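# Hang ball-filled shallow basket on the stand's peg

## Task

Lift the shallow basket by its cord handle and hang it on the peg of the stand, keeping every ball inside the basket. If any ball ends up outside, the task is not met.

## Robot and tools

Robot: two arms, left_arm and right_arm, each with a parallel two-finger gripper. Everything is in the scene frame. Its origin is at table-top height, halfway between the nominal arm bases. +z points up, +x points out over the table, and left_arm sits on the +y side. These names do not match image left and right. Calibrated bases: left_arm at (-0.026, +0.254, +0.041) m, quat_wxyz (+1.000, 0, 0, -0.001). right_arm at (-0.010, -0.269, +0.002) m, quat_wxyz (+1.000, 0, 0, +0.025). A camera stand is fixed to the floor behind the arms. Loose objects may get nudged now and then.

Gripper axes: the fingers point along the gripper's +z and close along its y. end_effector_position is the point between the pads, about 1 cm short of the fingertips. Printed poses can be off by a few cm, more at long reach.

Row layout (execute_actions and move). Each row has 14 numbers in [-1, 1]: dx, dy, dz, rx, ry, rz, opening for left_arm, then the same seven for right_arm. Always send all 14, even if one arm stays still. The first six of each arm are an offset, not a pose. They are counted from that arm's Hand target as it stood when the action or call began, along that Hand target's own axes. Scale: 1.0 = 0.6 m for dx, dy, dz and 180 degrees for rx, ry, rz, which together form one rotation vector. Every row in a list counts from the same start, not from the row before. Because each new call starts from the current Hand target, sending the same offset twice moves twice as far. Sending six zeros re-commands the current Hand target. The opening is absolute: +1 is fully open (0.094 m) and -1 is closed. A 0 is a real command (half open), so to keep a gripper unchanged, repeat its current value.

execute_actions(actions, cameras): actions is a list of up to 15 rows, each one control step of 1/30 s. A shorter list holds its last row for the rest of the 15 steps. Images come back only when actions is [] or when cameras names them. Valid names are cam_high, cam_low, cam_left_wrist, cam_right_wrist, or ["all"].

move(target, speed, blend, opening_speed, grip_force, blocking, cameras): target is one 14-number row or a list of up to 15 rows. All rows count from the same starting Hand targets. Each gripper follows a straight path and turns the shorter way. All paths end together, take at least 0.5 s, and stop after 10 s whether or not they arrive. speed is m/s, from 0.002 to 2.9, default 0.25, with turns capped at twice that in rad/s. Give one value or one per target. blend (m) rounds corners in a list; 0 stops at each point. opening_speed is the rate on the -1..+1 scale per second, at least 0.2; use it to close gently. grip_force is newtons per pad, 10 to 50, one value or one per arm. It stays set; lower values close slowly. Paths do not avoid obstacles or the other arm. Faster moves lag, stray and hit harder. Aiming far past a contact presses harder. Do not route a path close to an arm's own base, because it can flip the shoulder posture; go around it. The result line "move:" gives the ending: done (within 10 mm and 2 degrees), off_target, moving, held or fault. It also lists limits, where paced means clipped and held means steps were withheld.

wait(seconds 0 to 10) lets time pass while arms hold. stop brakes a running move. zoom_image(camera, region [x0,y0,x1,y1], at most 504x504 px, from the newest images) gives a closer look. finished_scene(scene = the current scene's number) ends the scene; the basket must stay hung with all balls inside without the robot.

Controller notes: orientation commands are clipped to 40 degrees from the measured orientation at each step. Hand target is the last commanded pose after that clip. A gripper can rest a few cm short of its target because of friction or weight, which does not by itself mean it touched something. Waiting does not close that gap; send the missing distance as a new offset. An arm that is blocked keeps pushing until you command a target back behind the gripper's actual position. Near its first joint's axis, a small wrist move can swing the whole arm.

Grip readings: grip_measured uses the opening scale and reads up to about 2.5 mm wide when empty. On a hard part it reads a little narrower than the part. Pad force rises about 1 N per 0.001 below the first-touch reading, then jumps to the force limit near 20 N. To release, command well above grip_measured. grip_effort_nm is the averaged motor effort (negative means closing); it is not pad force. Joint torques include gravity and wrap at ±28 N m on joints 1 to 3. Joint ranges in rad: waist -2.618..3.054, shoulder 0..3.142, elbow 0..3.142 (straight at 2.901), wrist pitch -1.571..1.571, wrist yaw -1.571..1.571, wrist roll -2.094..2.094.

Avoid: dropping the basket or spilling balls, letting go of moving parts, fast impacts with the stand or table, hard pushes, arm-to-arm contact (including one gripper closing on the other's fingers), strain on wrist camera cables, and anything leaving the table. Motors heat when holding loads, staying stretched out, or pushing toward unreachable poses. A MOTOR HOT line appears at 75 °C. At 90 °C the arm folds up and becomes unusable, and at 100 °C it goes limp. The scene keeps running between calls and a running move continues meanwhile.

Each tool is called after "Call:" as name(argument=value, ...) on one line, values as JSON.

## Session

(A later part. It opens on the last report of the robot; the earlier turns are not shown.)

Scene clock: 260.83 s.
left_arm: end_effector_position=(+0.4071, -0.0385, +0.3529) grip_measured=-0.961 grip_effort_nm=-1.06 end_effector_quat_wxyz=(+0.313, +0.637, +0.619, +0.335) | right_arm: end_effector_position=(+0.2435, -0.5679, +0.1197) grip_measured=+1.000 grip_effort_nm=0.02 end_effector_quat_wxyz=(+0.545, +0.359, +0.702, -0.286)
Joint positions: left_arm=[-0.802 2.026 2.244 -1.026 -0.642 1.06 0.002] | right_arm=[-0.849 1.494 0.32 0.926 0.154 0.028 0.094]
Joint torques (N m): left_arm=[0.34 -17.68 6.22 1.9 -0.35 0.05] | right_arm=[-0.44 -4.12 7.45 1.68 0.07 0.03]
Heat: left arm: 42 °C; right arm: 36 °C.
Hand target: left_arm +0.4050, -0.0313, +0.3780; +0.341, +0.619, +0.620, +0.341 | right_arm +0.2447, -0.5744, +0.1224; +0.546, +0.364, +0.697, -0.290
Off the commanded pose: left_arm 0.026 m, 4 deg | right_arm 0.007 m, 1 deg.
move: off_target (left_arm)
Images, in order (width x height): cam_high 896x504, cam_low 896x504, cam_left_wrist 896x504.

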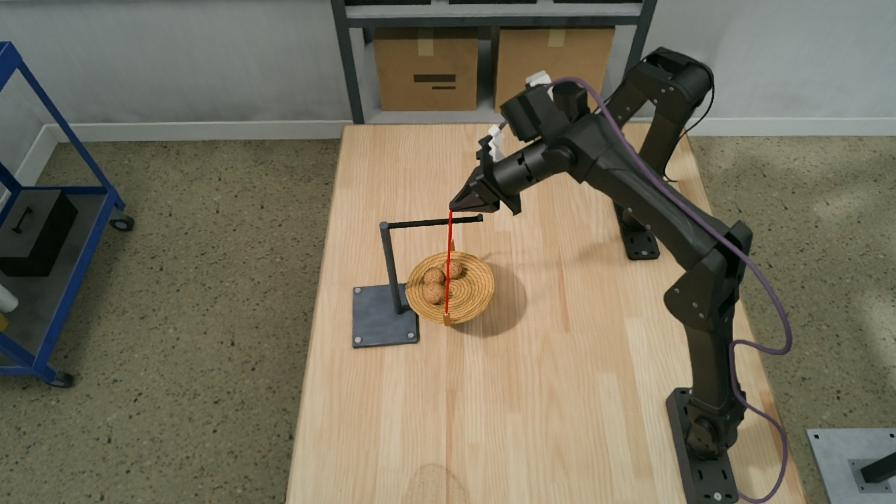

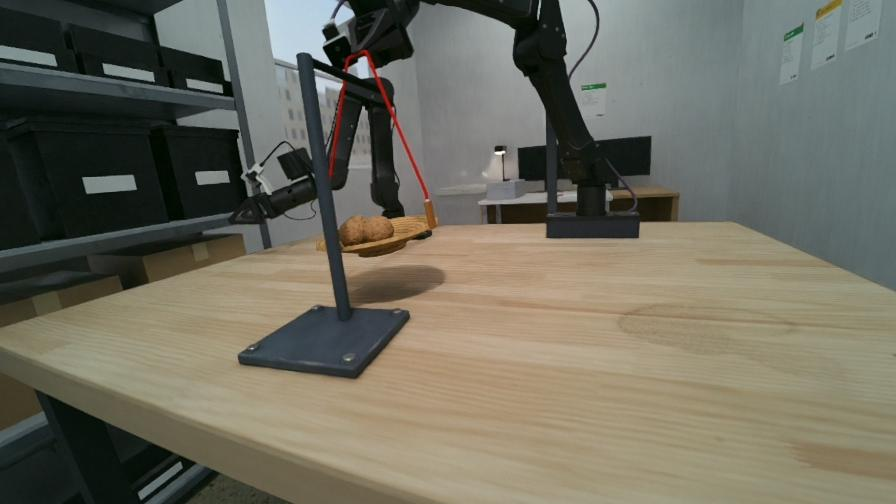

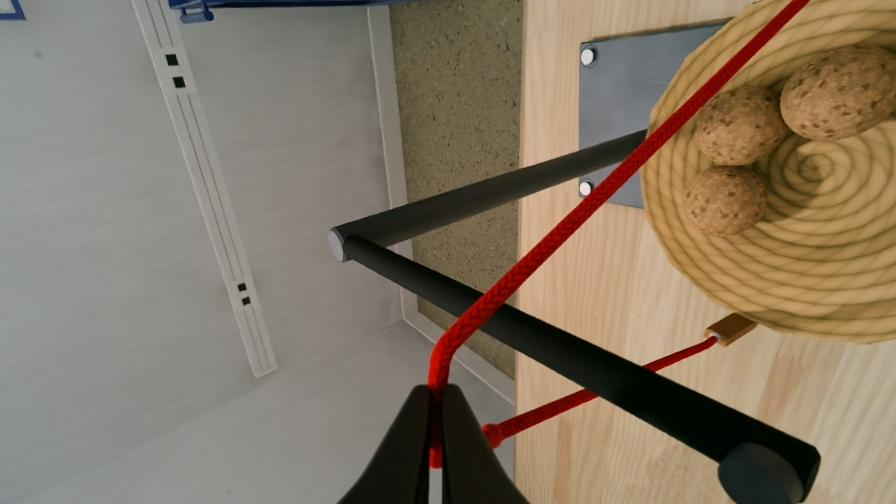

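Call:
move(target=[[0.0155,-0.011,0.001,0.067,0,0,-1.0,0,0,0,0,0,0,1.0],[0.0155,-0.0337,0.0155,0.067,0,0,-1.0,0,0,0,0,0,0,1.0]], cameras=["cam_high","cam_low","cam_left_wrist"], speed=0.05, blend=0.003)

Call:
zoom_image(camera="cam_low", region=[290, 20, 410, 150])

Call:
zoom_image(camera="cam_high", region=[400, 170, 520, 270])

Scene clock: 285.03 s.
left_arm: end_effector_position=(+0.4010, -0.0275, +0.3365) grip_measured=-0.961 grip_effort_nm=-1.06 end_effector_quat_wxyz=(+0.247, +0.669, +0.647, +0.269) | right_arm: end_effector_position=(+0.2435, -0.5679, +0.1197) grip_measured=+1.000 grip_effort_nm=0.02 end_effector_quat_wxyz=(+0.545, +0.359, +0.702, -0.286)
Joint positions: left_arm=[-0.752 2.233 2.68 -1.434 -0.498 1.002 0.002] | right_arm=[-0.849 1.494 0.32 0.926 0.154 0.028 0.094]
Joint torques (N m): left_arm=[0.54 -17.48 5.22 1.63 -0.3 -0.08] | right_arm=[-0.44 -4.15 7.46 1.68 0.08 0.04]
Heat: left arm: 42 °C; right arm: 36 °C.
Hand target: left_arm +0.4021, -0.0220, +0.3557; +0.273, +0.652, +0.652, +0.274 | right_arm +0.2447, -0.5744, +0.1224; +0.546, +0.364, +0.697, -0.290
Off the commanded pose: left_arm 0.020 m, 4 deg | right_arm 0.007 m, 1 deg.
move: off_target (left_arm)
Images, in order (width x height): cam_high 896x504, cam_low 896x504, cam_left_wrist 896x504.

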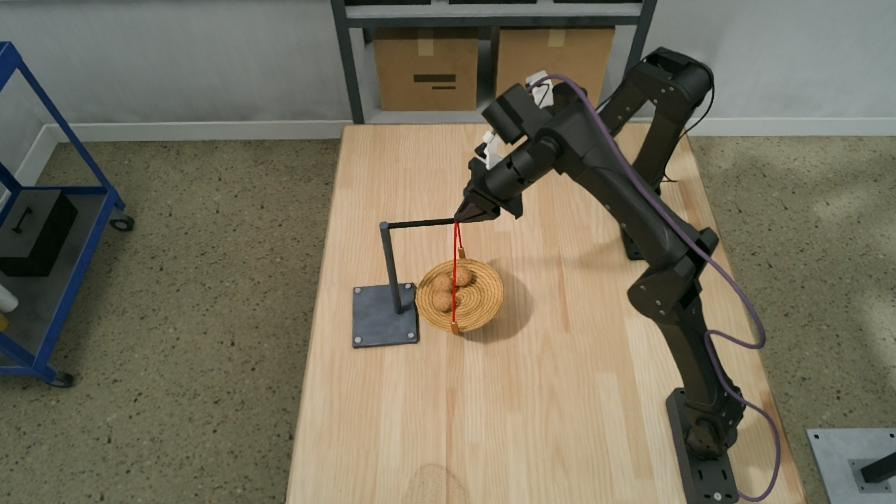

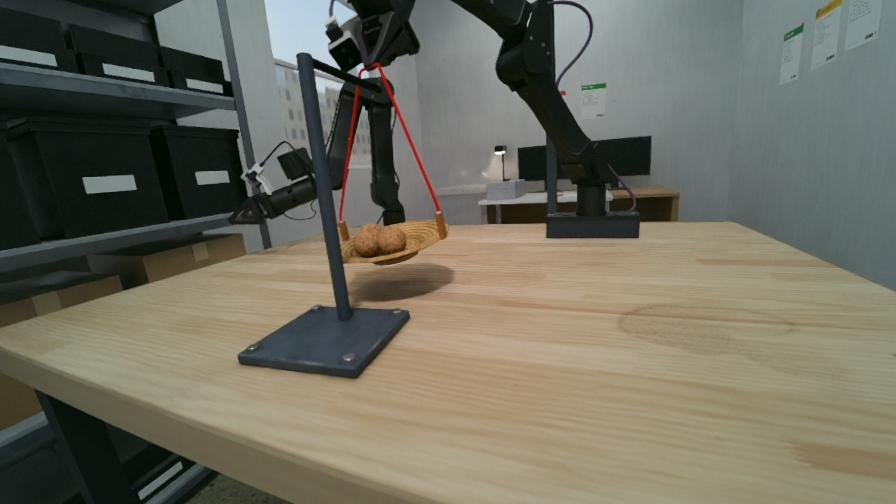

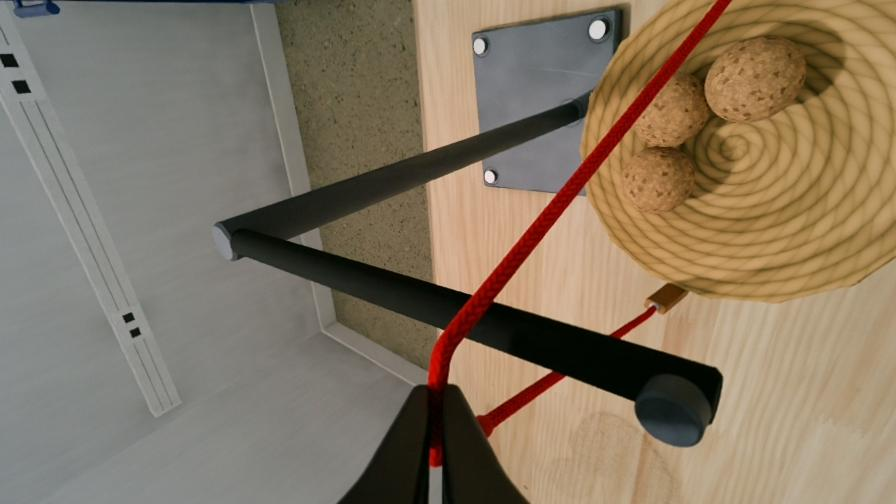

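Scaled by 3.877 from the camera's 896x504 image, which has a finer 1280x720 frame.

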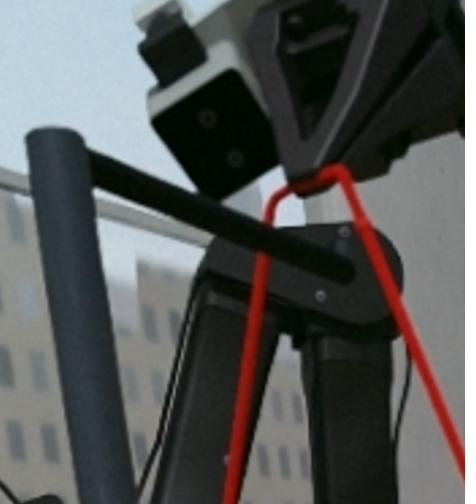

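Scaled by 4.200 from the camera's 896x504 image, which has a finer 1280x720 frame.

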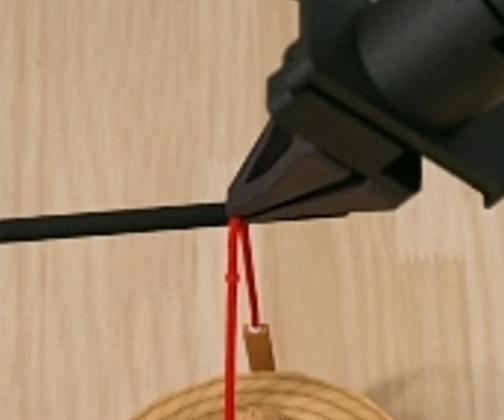

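Call:
move(target=[0,-0.019,0.0187,0.01,0,0,-1.0,0,0,0,0,0,0,1.0], cameras=["cam_high","cam_low","cam_left_wrist"], speed=0.04)

Call:
zoom_image(camera="cam_low", region=[290, 20, 410, 150])

Call:
zoom_image(camera="cam_high", region=[400, 170, 520, 270])

Scene clock: 303.17 s.
left_arm: end_effector_position=(+0.4020, -0.0276, +0.3235) grip_measured=-0.961 grip_effort_nm=-1.06 end_effector_quat_wxyz=(+0.241, +0.670, +0.651, +0.263) | right_arm: end_effector_position=(+0.2435, -0.5679, +0.1197) grip_measured=+1.000 grip_effort_nm=0.02 end_effector_quat_wxyz=(+0.545, +0.359, +0.702, -0.286)
Joint positions: left_arm=[-0.747 2.195 2.561 -1.371 -0.487 0.994 0.002] | right_arm=[-0.849 1.494 0.32 0.926 0.154 0.028 0.094]
Joint torques (N m): left_arm=[0.69 -17.55 5.04 1.55 -0.2 -0.09] | right_arm=[-0.46 -4.11 7.42 1.68 0.08 0.03]
Heat: left arm: 43 °C; right arm: 36 °C.
Hand target: left_arm +0.4021, -0.0220, +0.3397; +0.263, +0.656, +0.656, +0.264 | right_arm +0.2447, -0.5744, +0.1224; +0.546, +0.364, +0.697, -0.290
Off the commanded pose: left_arm 0.017 m, 3 deg | right_arm 0.007 m, 1 deg.
move: off_target (left_arm)
Images, in order (width x height): cam_high 896x504, cam_low 896x504, cam_left_wrist 896x504.

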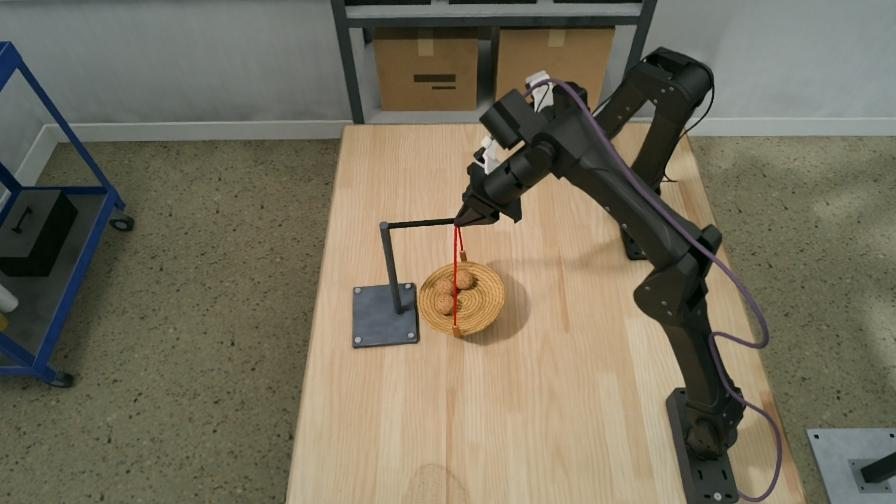

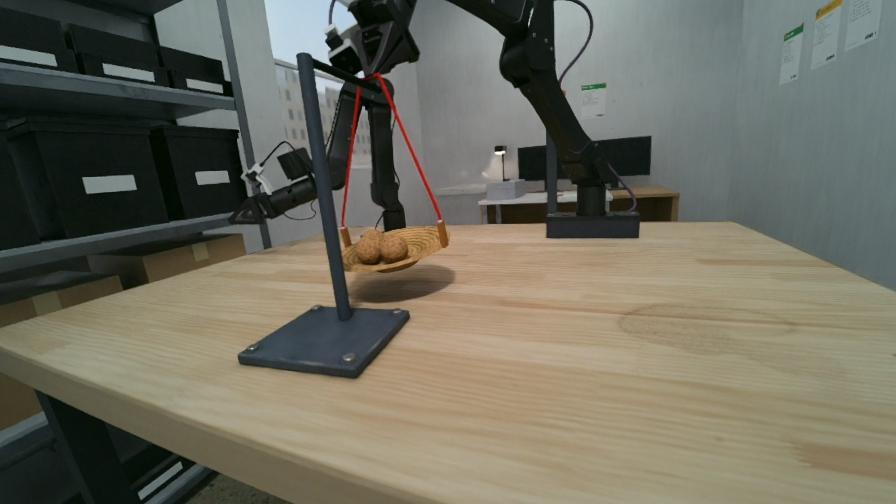

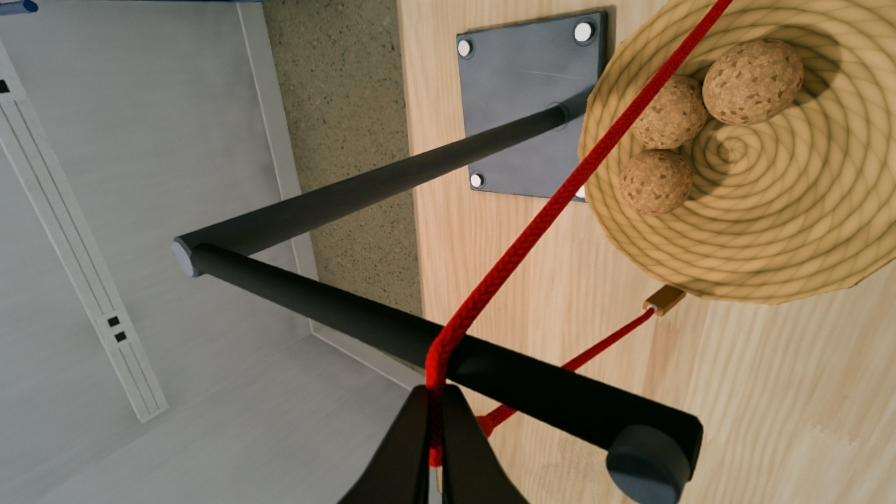

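Scaled by 3.877 from the camera's 896x504 image, which has a finer 1280x720 frame.

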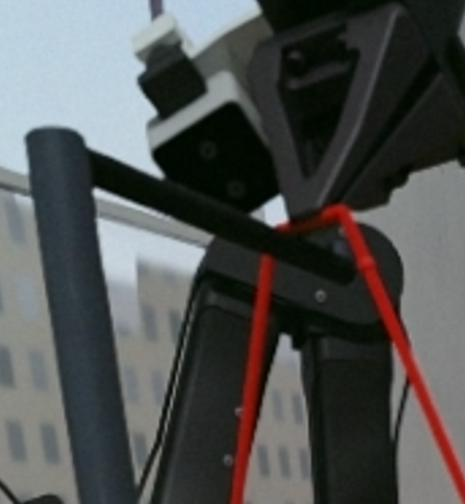

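Scaled by 4.200 from the camera's 896x504 image, which has a finer 1280x720 frame.

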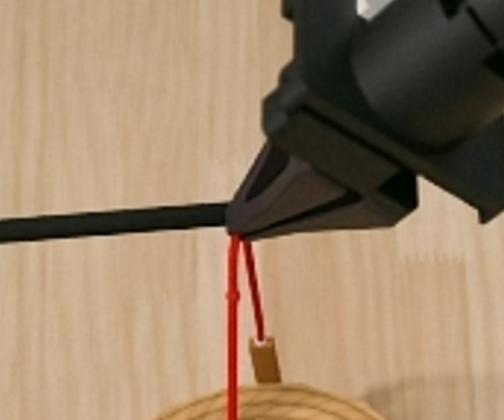

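Call:
move(target=[0,-0.0075,0.0075,0,0,0,-1.0,0,0,0,0,0,0,1.0], cameras=["cam_low"], speed=0.04)

Call:
zoom_image(camera="cam_low", region=[290, 20, 410, 150])

Scene clock: 311.67 s.
left_arm: end_effector_position=(+0.4020, -0.0276, +0.3228) grip_measured=-0.961 grip_effort_nm=-1.06 end_effector_quat_wxyz=(+0.249, +0.666, +0.652, +0.263) | right_arm: end_effector_position=(+0.2435, -0.5679, +0.1197) grip_measured=+1.000 grip_effort_nm=0.02 end_effector_quat_wxyz=(+0.545, +0.359, +0.702, -0.286)
Joint positions: left_arm=[-0.747 2.15 2.47 -1.308 -0.487 0.993 0.002] | right_arm=[-0.849 1.494 0.32 0.926 0.154 0.028 0.094]
Joint torques (N m): left_arm=[0.69 -16.61 4.92 1.53 -0.2 -0.07] | right_arm=[-0.43 -4.14 7.39 1.68 0.08 0.03]
Heat: left arm: 42 °C; right arm: 37 °C.
Hand target: left_arm +0.4020, -0.0219, +0.3334; +0.263, +0.656, +0.656, +0.264 | right_arm +0.2447, -0.5744, +0.1224; +0.546, +0.364, +0.697, -0.290
Off the commanded pose: left_arm 0.012 m, 2 deg | right_arm 0.007 m, 1 deg.
move: off_target (left_arm)
Images, in order (width x height): cam_low 896x504.

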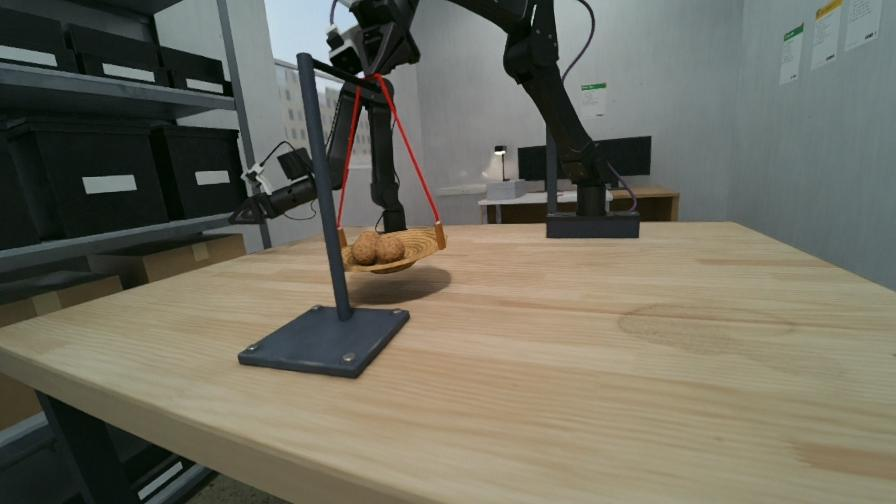

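Scaled by 3.877 from the camera's 896x504 image, which has a finer 1280x720 frame.

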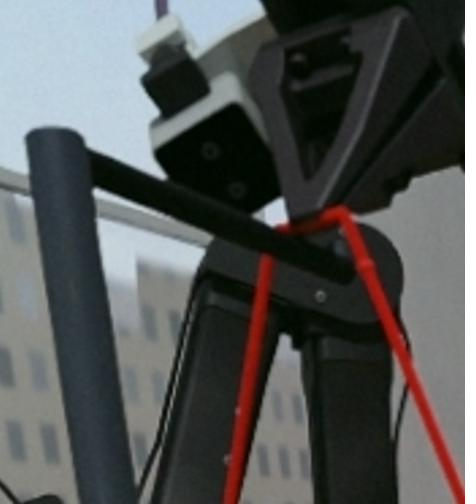

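Call:
move(target=[0,0,0,0,0,0,-0.75,0,0,0,0,0,0,1.0], cameras=["cam_high","cam_low","cam_left_wrist"], opening_speed=0.2)

Call:
zoom_image(camera="cam_low", region=[290, 20, 460, 290])

Scene clock: 317.77 s.
left_arm: end_effector_position=(+0.4048, -0.0280, +0.3246) grip_measured=-0.753 grip_effort_nm=0.12 end_effector_quat_wxyz=(+0.255, +0.663, +0.653, +0.264) | right_arm: end_effector_position=(+0.2435, -0.5679, +0.1197) grip_measured=+1.000 grip_effort_nm=0.02 end_effector_quat_wxyz=(+0.545, +0.359, +0.702, -0.286)
Joint positions: left_arm=[-0.744 2.15 2.47 -1.294 -0.488 0.993 0.012] | right_arm=[-0.849 1.494 0.32 0.926 0.154 0.028 0.094]
Joint torques (N m): left_arm=[0.44 -16.65 4.86 1.4 -0.19 -0.07] | right_arm=[-0.46 -4.16 7.45 1.69 0.07 0.03]
Heat: left arm: 42 °C; right arm: 37 °C.
Hand target: left_arm +0.4020, -0.0219, +0.3334; +0.263, +0.656, +0.656, +0.264 | right_arm +0.2447, -0.5744, +0.1224; +0.546, +0.364, +0.697, -0.290
Off the commanded pose: left_arm 0.011 m, 1 deg | right_arm 0.007 m, 1 deg.
move: off_target (left_arm)
Images, in order (width x height): cam_high 896x504, cam_low 896x504, cam_left_wrist 896x504.

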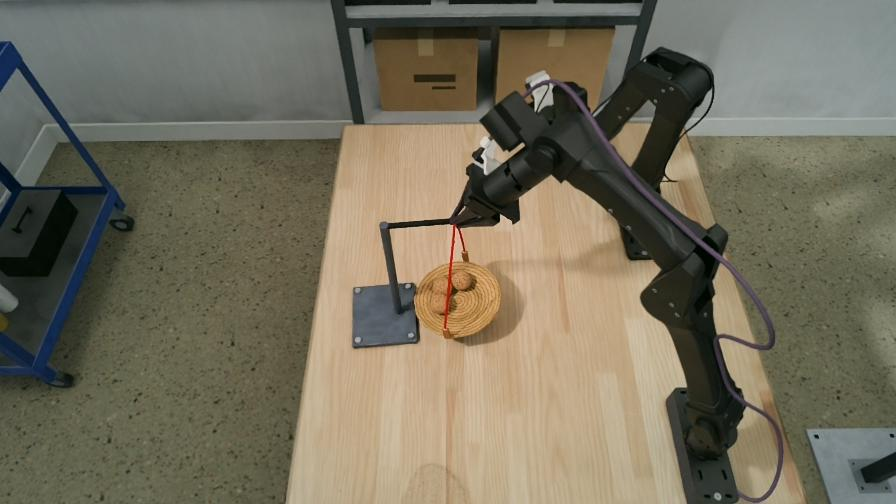

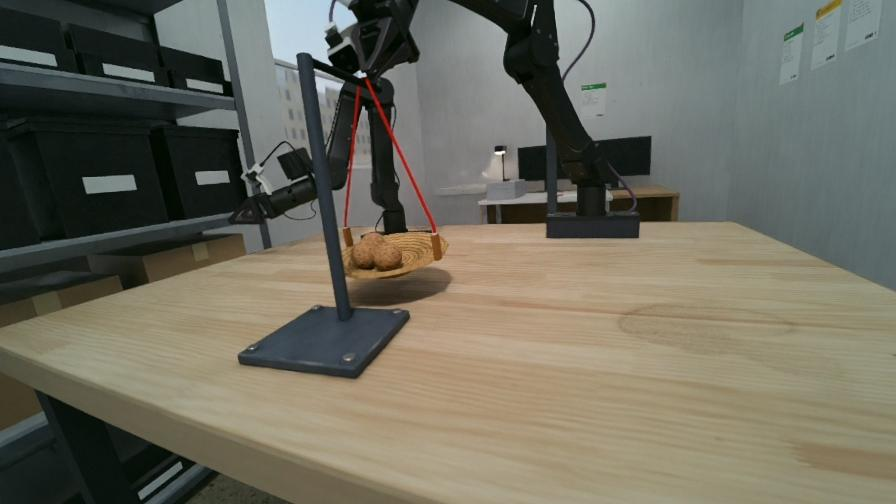

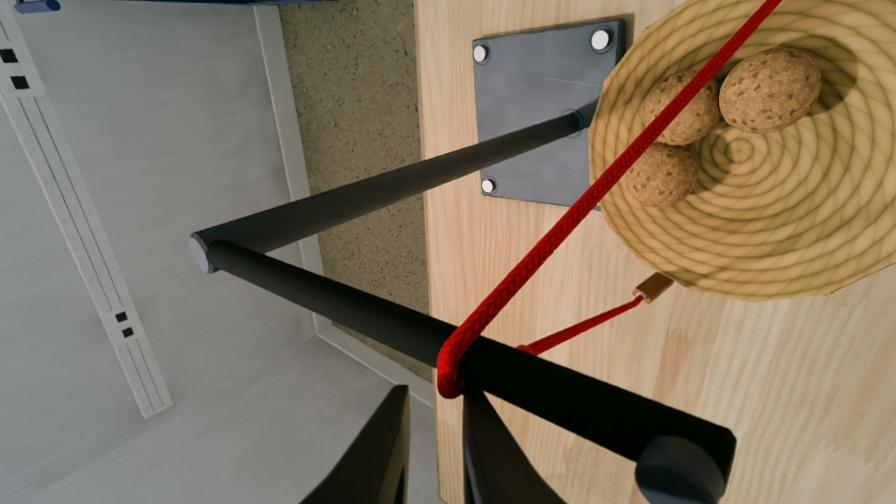

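Scaled by 1.867 from the camera's 896x504 image, which has a finer 1280x720 frame.

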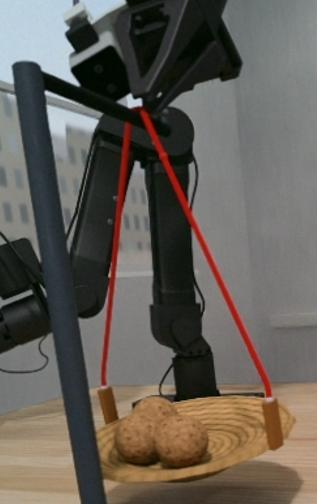

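Call:
move(target=[[0,0,-0.05,0,0,0,-0.75,0,0,0,0,0,0,1.0],[0,0,-0.15,0,0,0,-0.75,0,0,0,0,0,0,1.0]], cameras=["cam_high","cam_low","cam_left_wrist"], speed=[0.03,0.08], blend=0.005)

Call:
zoom_image(camera="cam_low", region=[290, 20, 460, 290])

Call:
zoom_image(camera="cam_high", region=[370, 170, 530, 350])

Scene clock: 328.87 s.
left_arm: end_effector_position=(+0.3484, -0.0313, +0.3920) grip_measured=-0.753 grip_effort_nm=0.12 end_effector_quat_wxyz=(+0.294, +0.656, +0.643, +0.266) | right_arm: end_effector_position=(+0.2435, -0.5679, +0.1197) grip_measured=+1.000 grip_effort_nm=0.02 end_effector_quat_wxyz=(+0.545, +0.359, +0.702, -0.286)
Joint positions: left_arm=[-0.851 2.119 2.715 -1.527 -0.544 0.922 0.012] | right_arm=[-0.849 1.494 0.32 0.926 0.154 0.028 0.094]
Joint torques (N m): left_arm=[-0.29 -14.95 4.36 1.06 -0.31 -0.07] | right_arm=[-0.43 -4.16 7.43 1.69 0.07 0.04]
Heat: left arm: 42 °C; right arm: 37 °C.
Hand target: left_arm +0.3397, -0.0222, +0.3983; +0.263, +0.656, +0.656, +0.264 | right_arm +0.2447, -0.5744, +0.1224; +0.546, +0.364, +0.697, -0.290
Off the commanded pose: left_arm 0.014 m, 4 deg | right_arm 0.007 m, 1 deg.
joint sent to its limit (left arm) — joint 4 (wrist pitch), lower limit. The joint targets are off in orientation, not in position.
move: off_target (left_arm)
Images, in order (width x height): cam_high 896x504, cam_low 896x504, cam_left_wrist 896x504.

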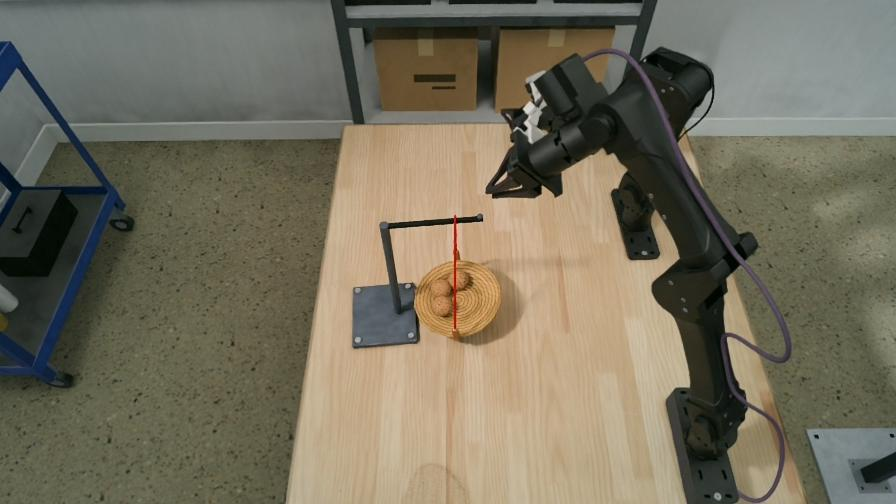

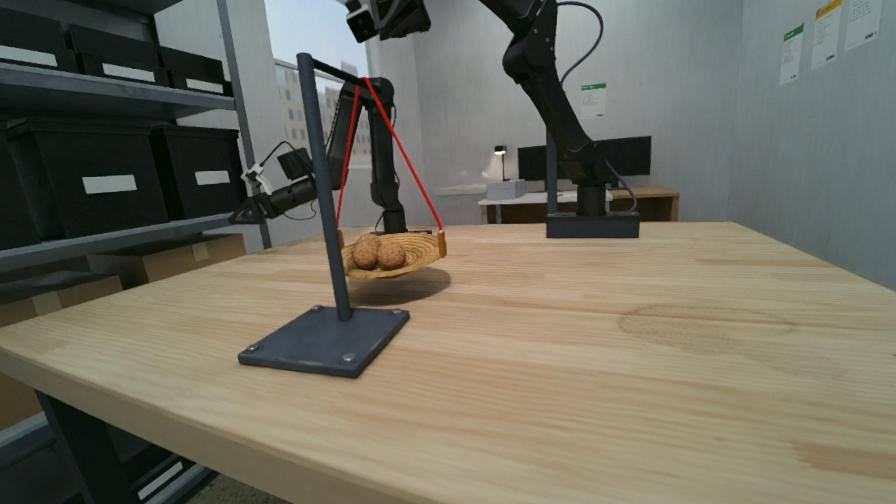

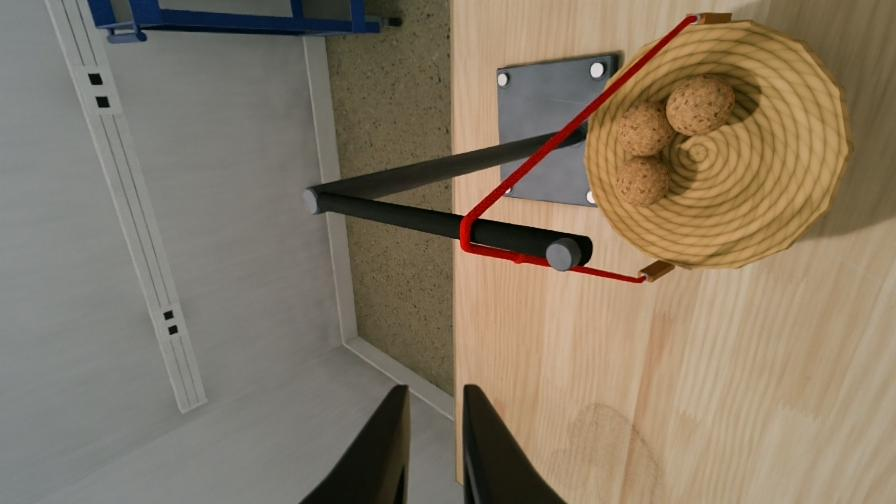

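Scaled by 1.867 from the camera's 896x504 image, which has a finer 1280x720 frame.

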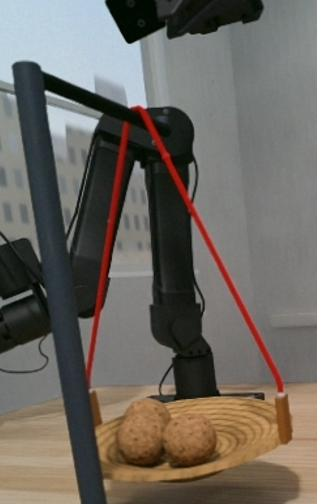

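Scaled by 2.800 from the camera's 896x504 image, which has a finer 1280x720 frame.

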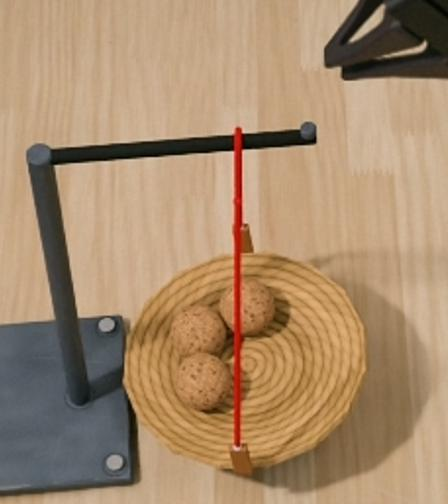

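Call:
wait(seconds=1, cameras=["cam_low"])

Call:
zoom_image(camera="cam_low", region=[290, 20, 460, 290])

Scene clock: 334.67 s.
left_arm: end_effector_position=(+0.3484, -0.0312, +0.3920) grip_measured=-0.753 grip_effort_nm=0.12 end_effector_quat_wxyz=(+0.294, +0.656, +0.643, +0.266) | right_arm: end_effector_position=(+0.2435, -0.5679, +0.1197) grip_measured=+1.000 grip_effort_nm=0.02 end_effector_quat_wxyz=(+0.545, +0.359, +0.702, -0.286)
Joint positions: left_arm=[-0.851 2.119 2.715 -1.527 -0.545 0.922 0.012] | right_arm=[-0.849 1.494 0.32 0.926 0.154 0.028 0.094]
Joint torques (N m): left_arm=[-0.31 -14.97 4.27 1.06 -0.32 -0.1] | right_arm=[-0.47 -4.11 7.42 1.68 0.08 0.02]
Heat: left arm: 43 °C; right arm: 37 °C.
Hand target: left_arm +0.3397, -0.0221, +0.3983; +0.263, +0.656, +0.656, +0.264 | right_arm +0.2447, -0.5744, +0.1224; +0.546, +0.364, +0.697, -0.290
Tool commands: left_gripper/opening=-0.75 right_gripper/opening=+1.0
Off the commanded pose: left_arm 0.014 m, 4 deg | right_arm 0.007 m, 1 deg.
wait: 1.00 s; at rest from the start
Images, in order (width x height): cam_low 896x504.

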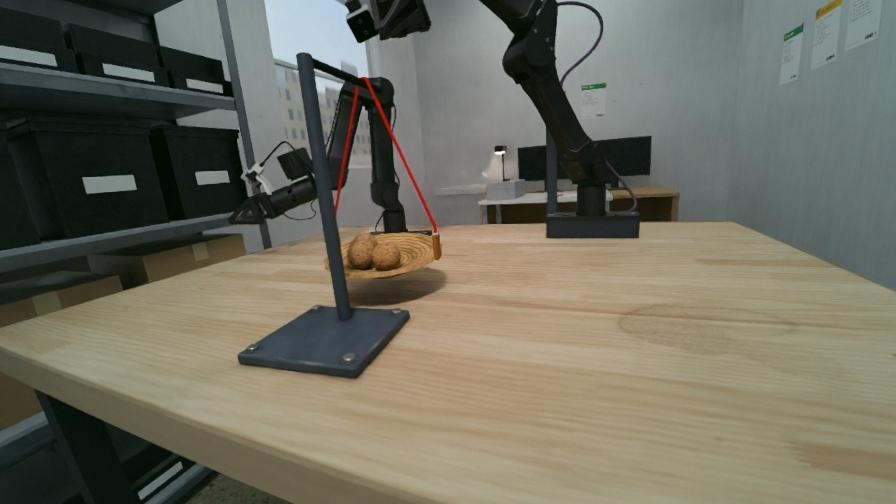

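Scaled by 1.867 from the camera's 896x504 image, which has a finer 1280x720 frame.

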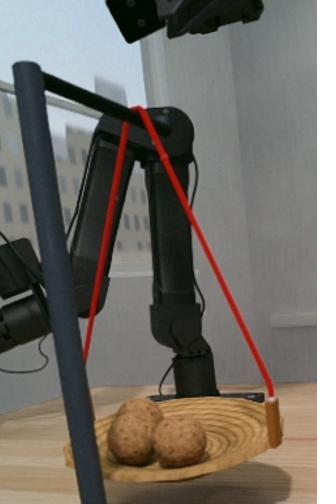

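Call:
finished_scene(scene=3)

The scene is finished: the task was done.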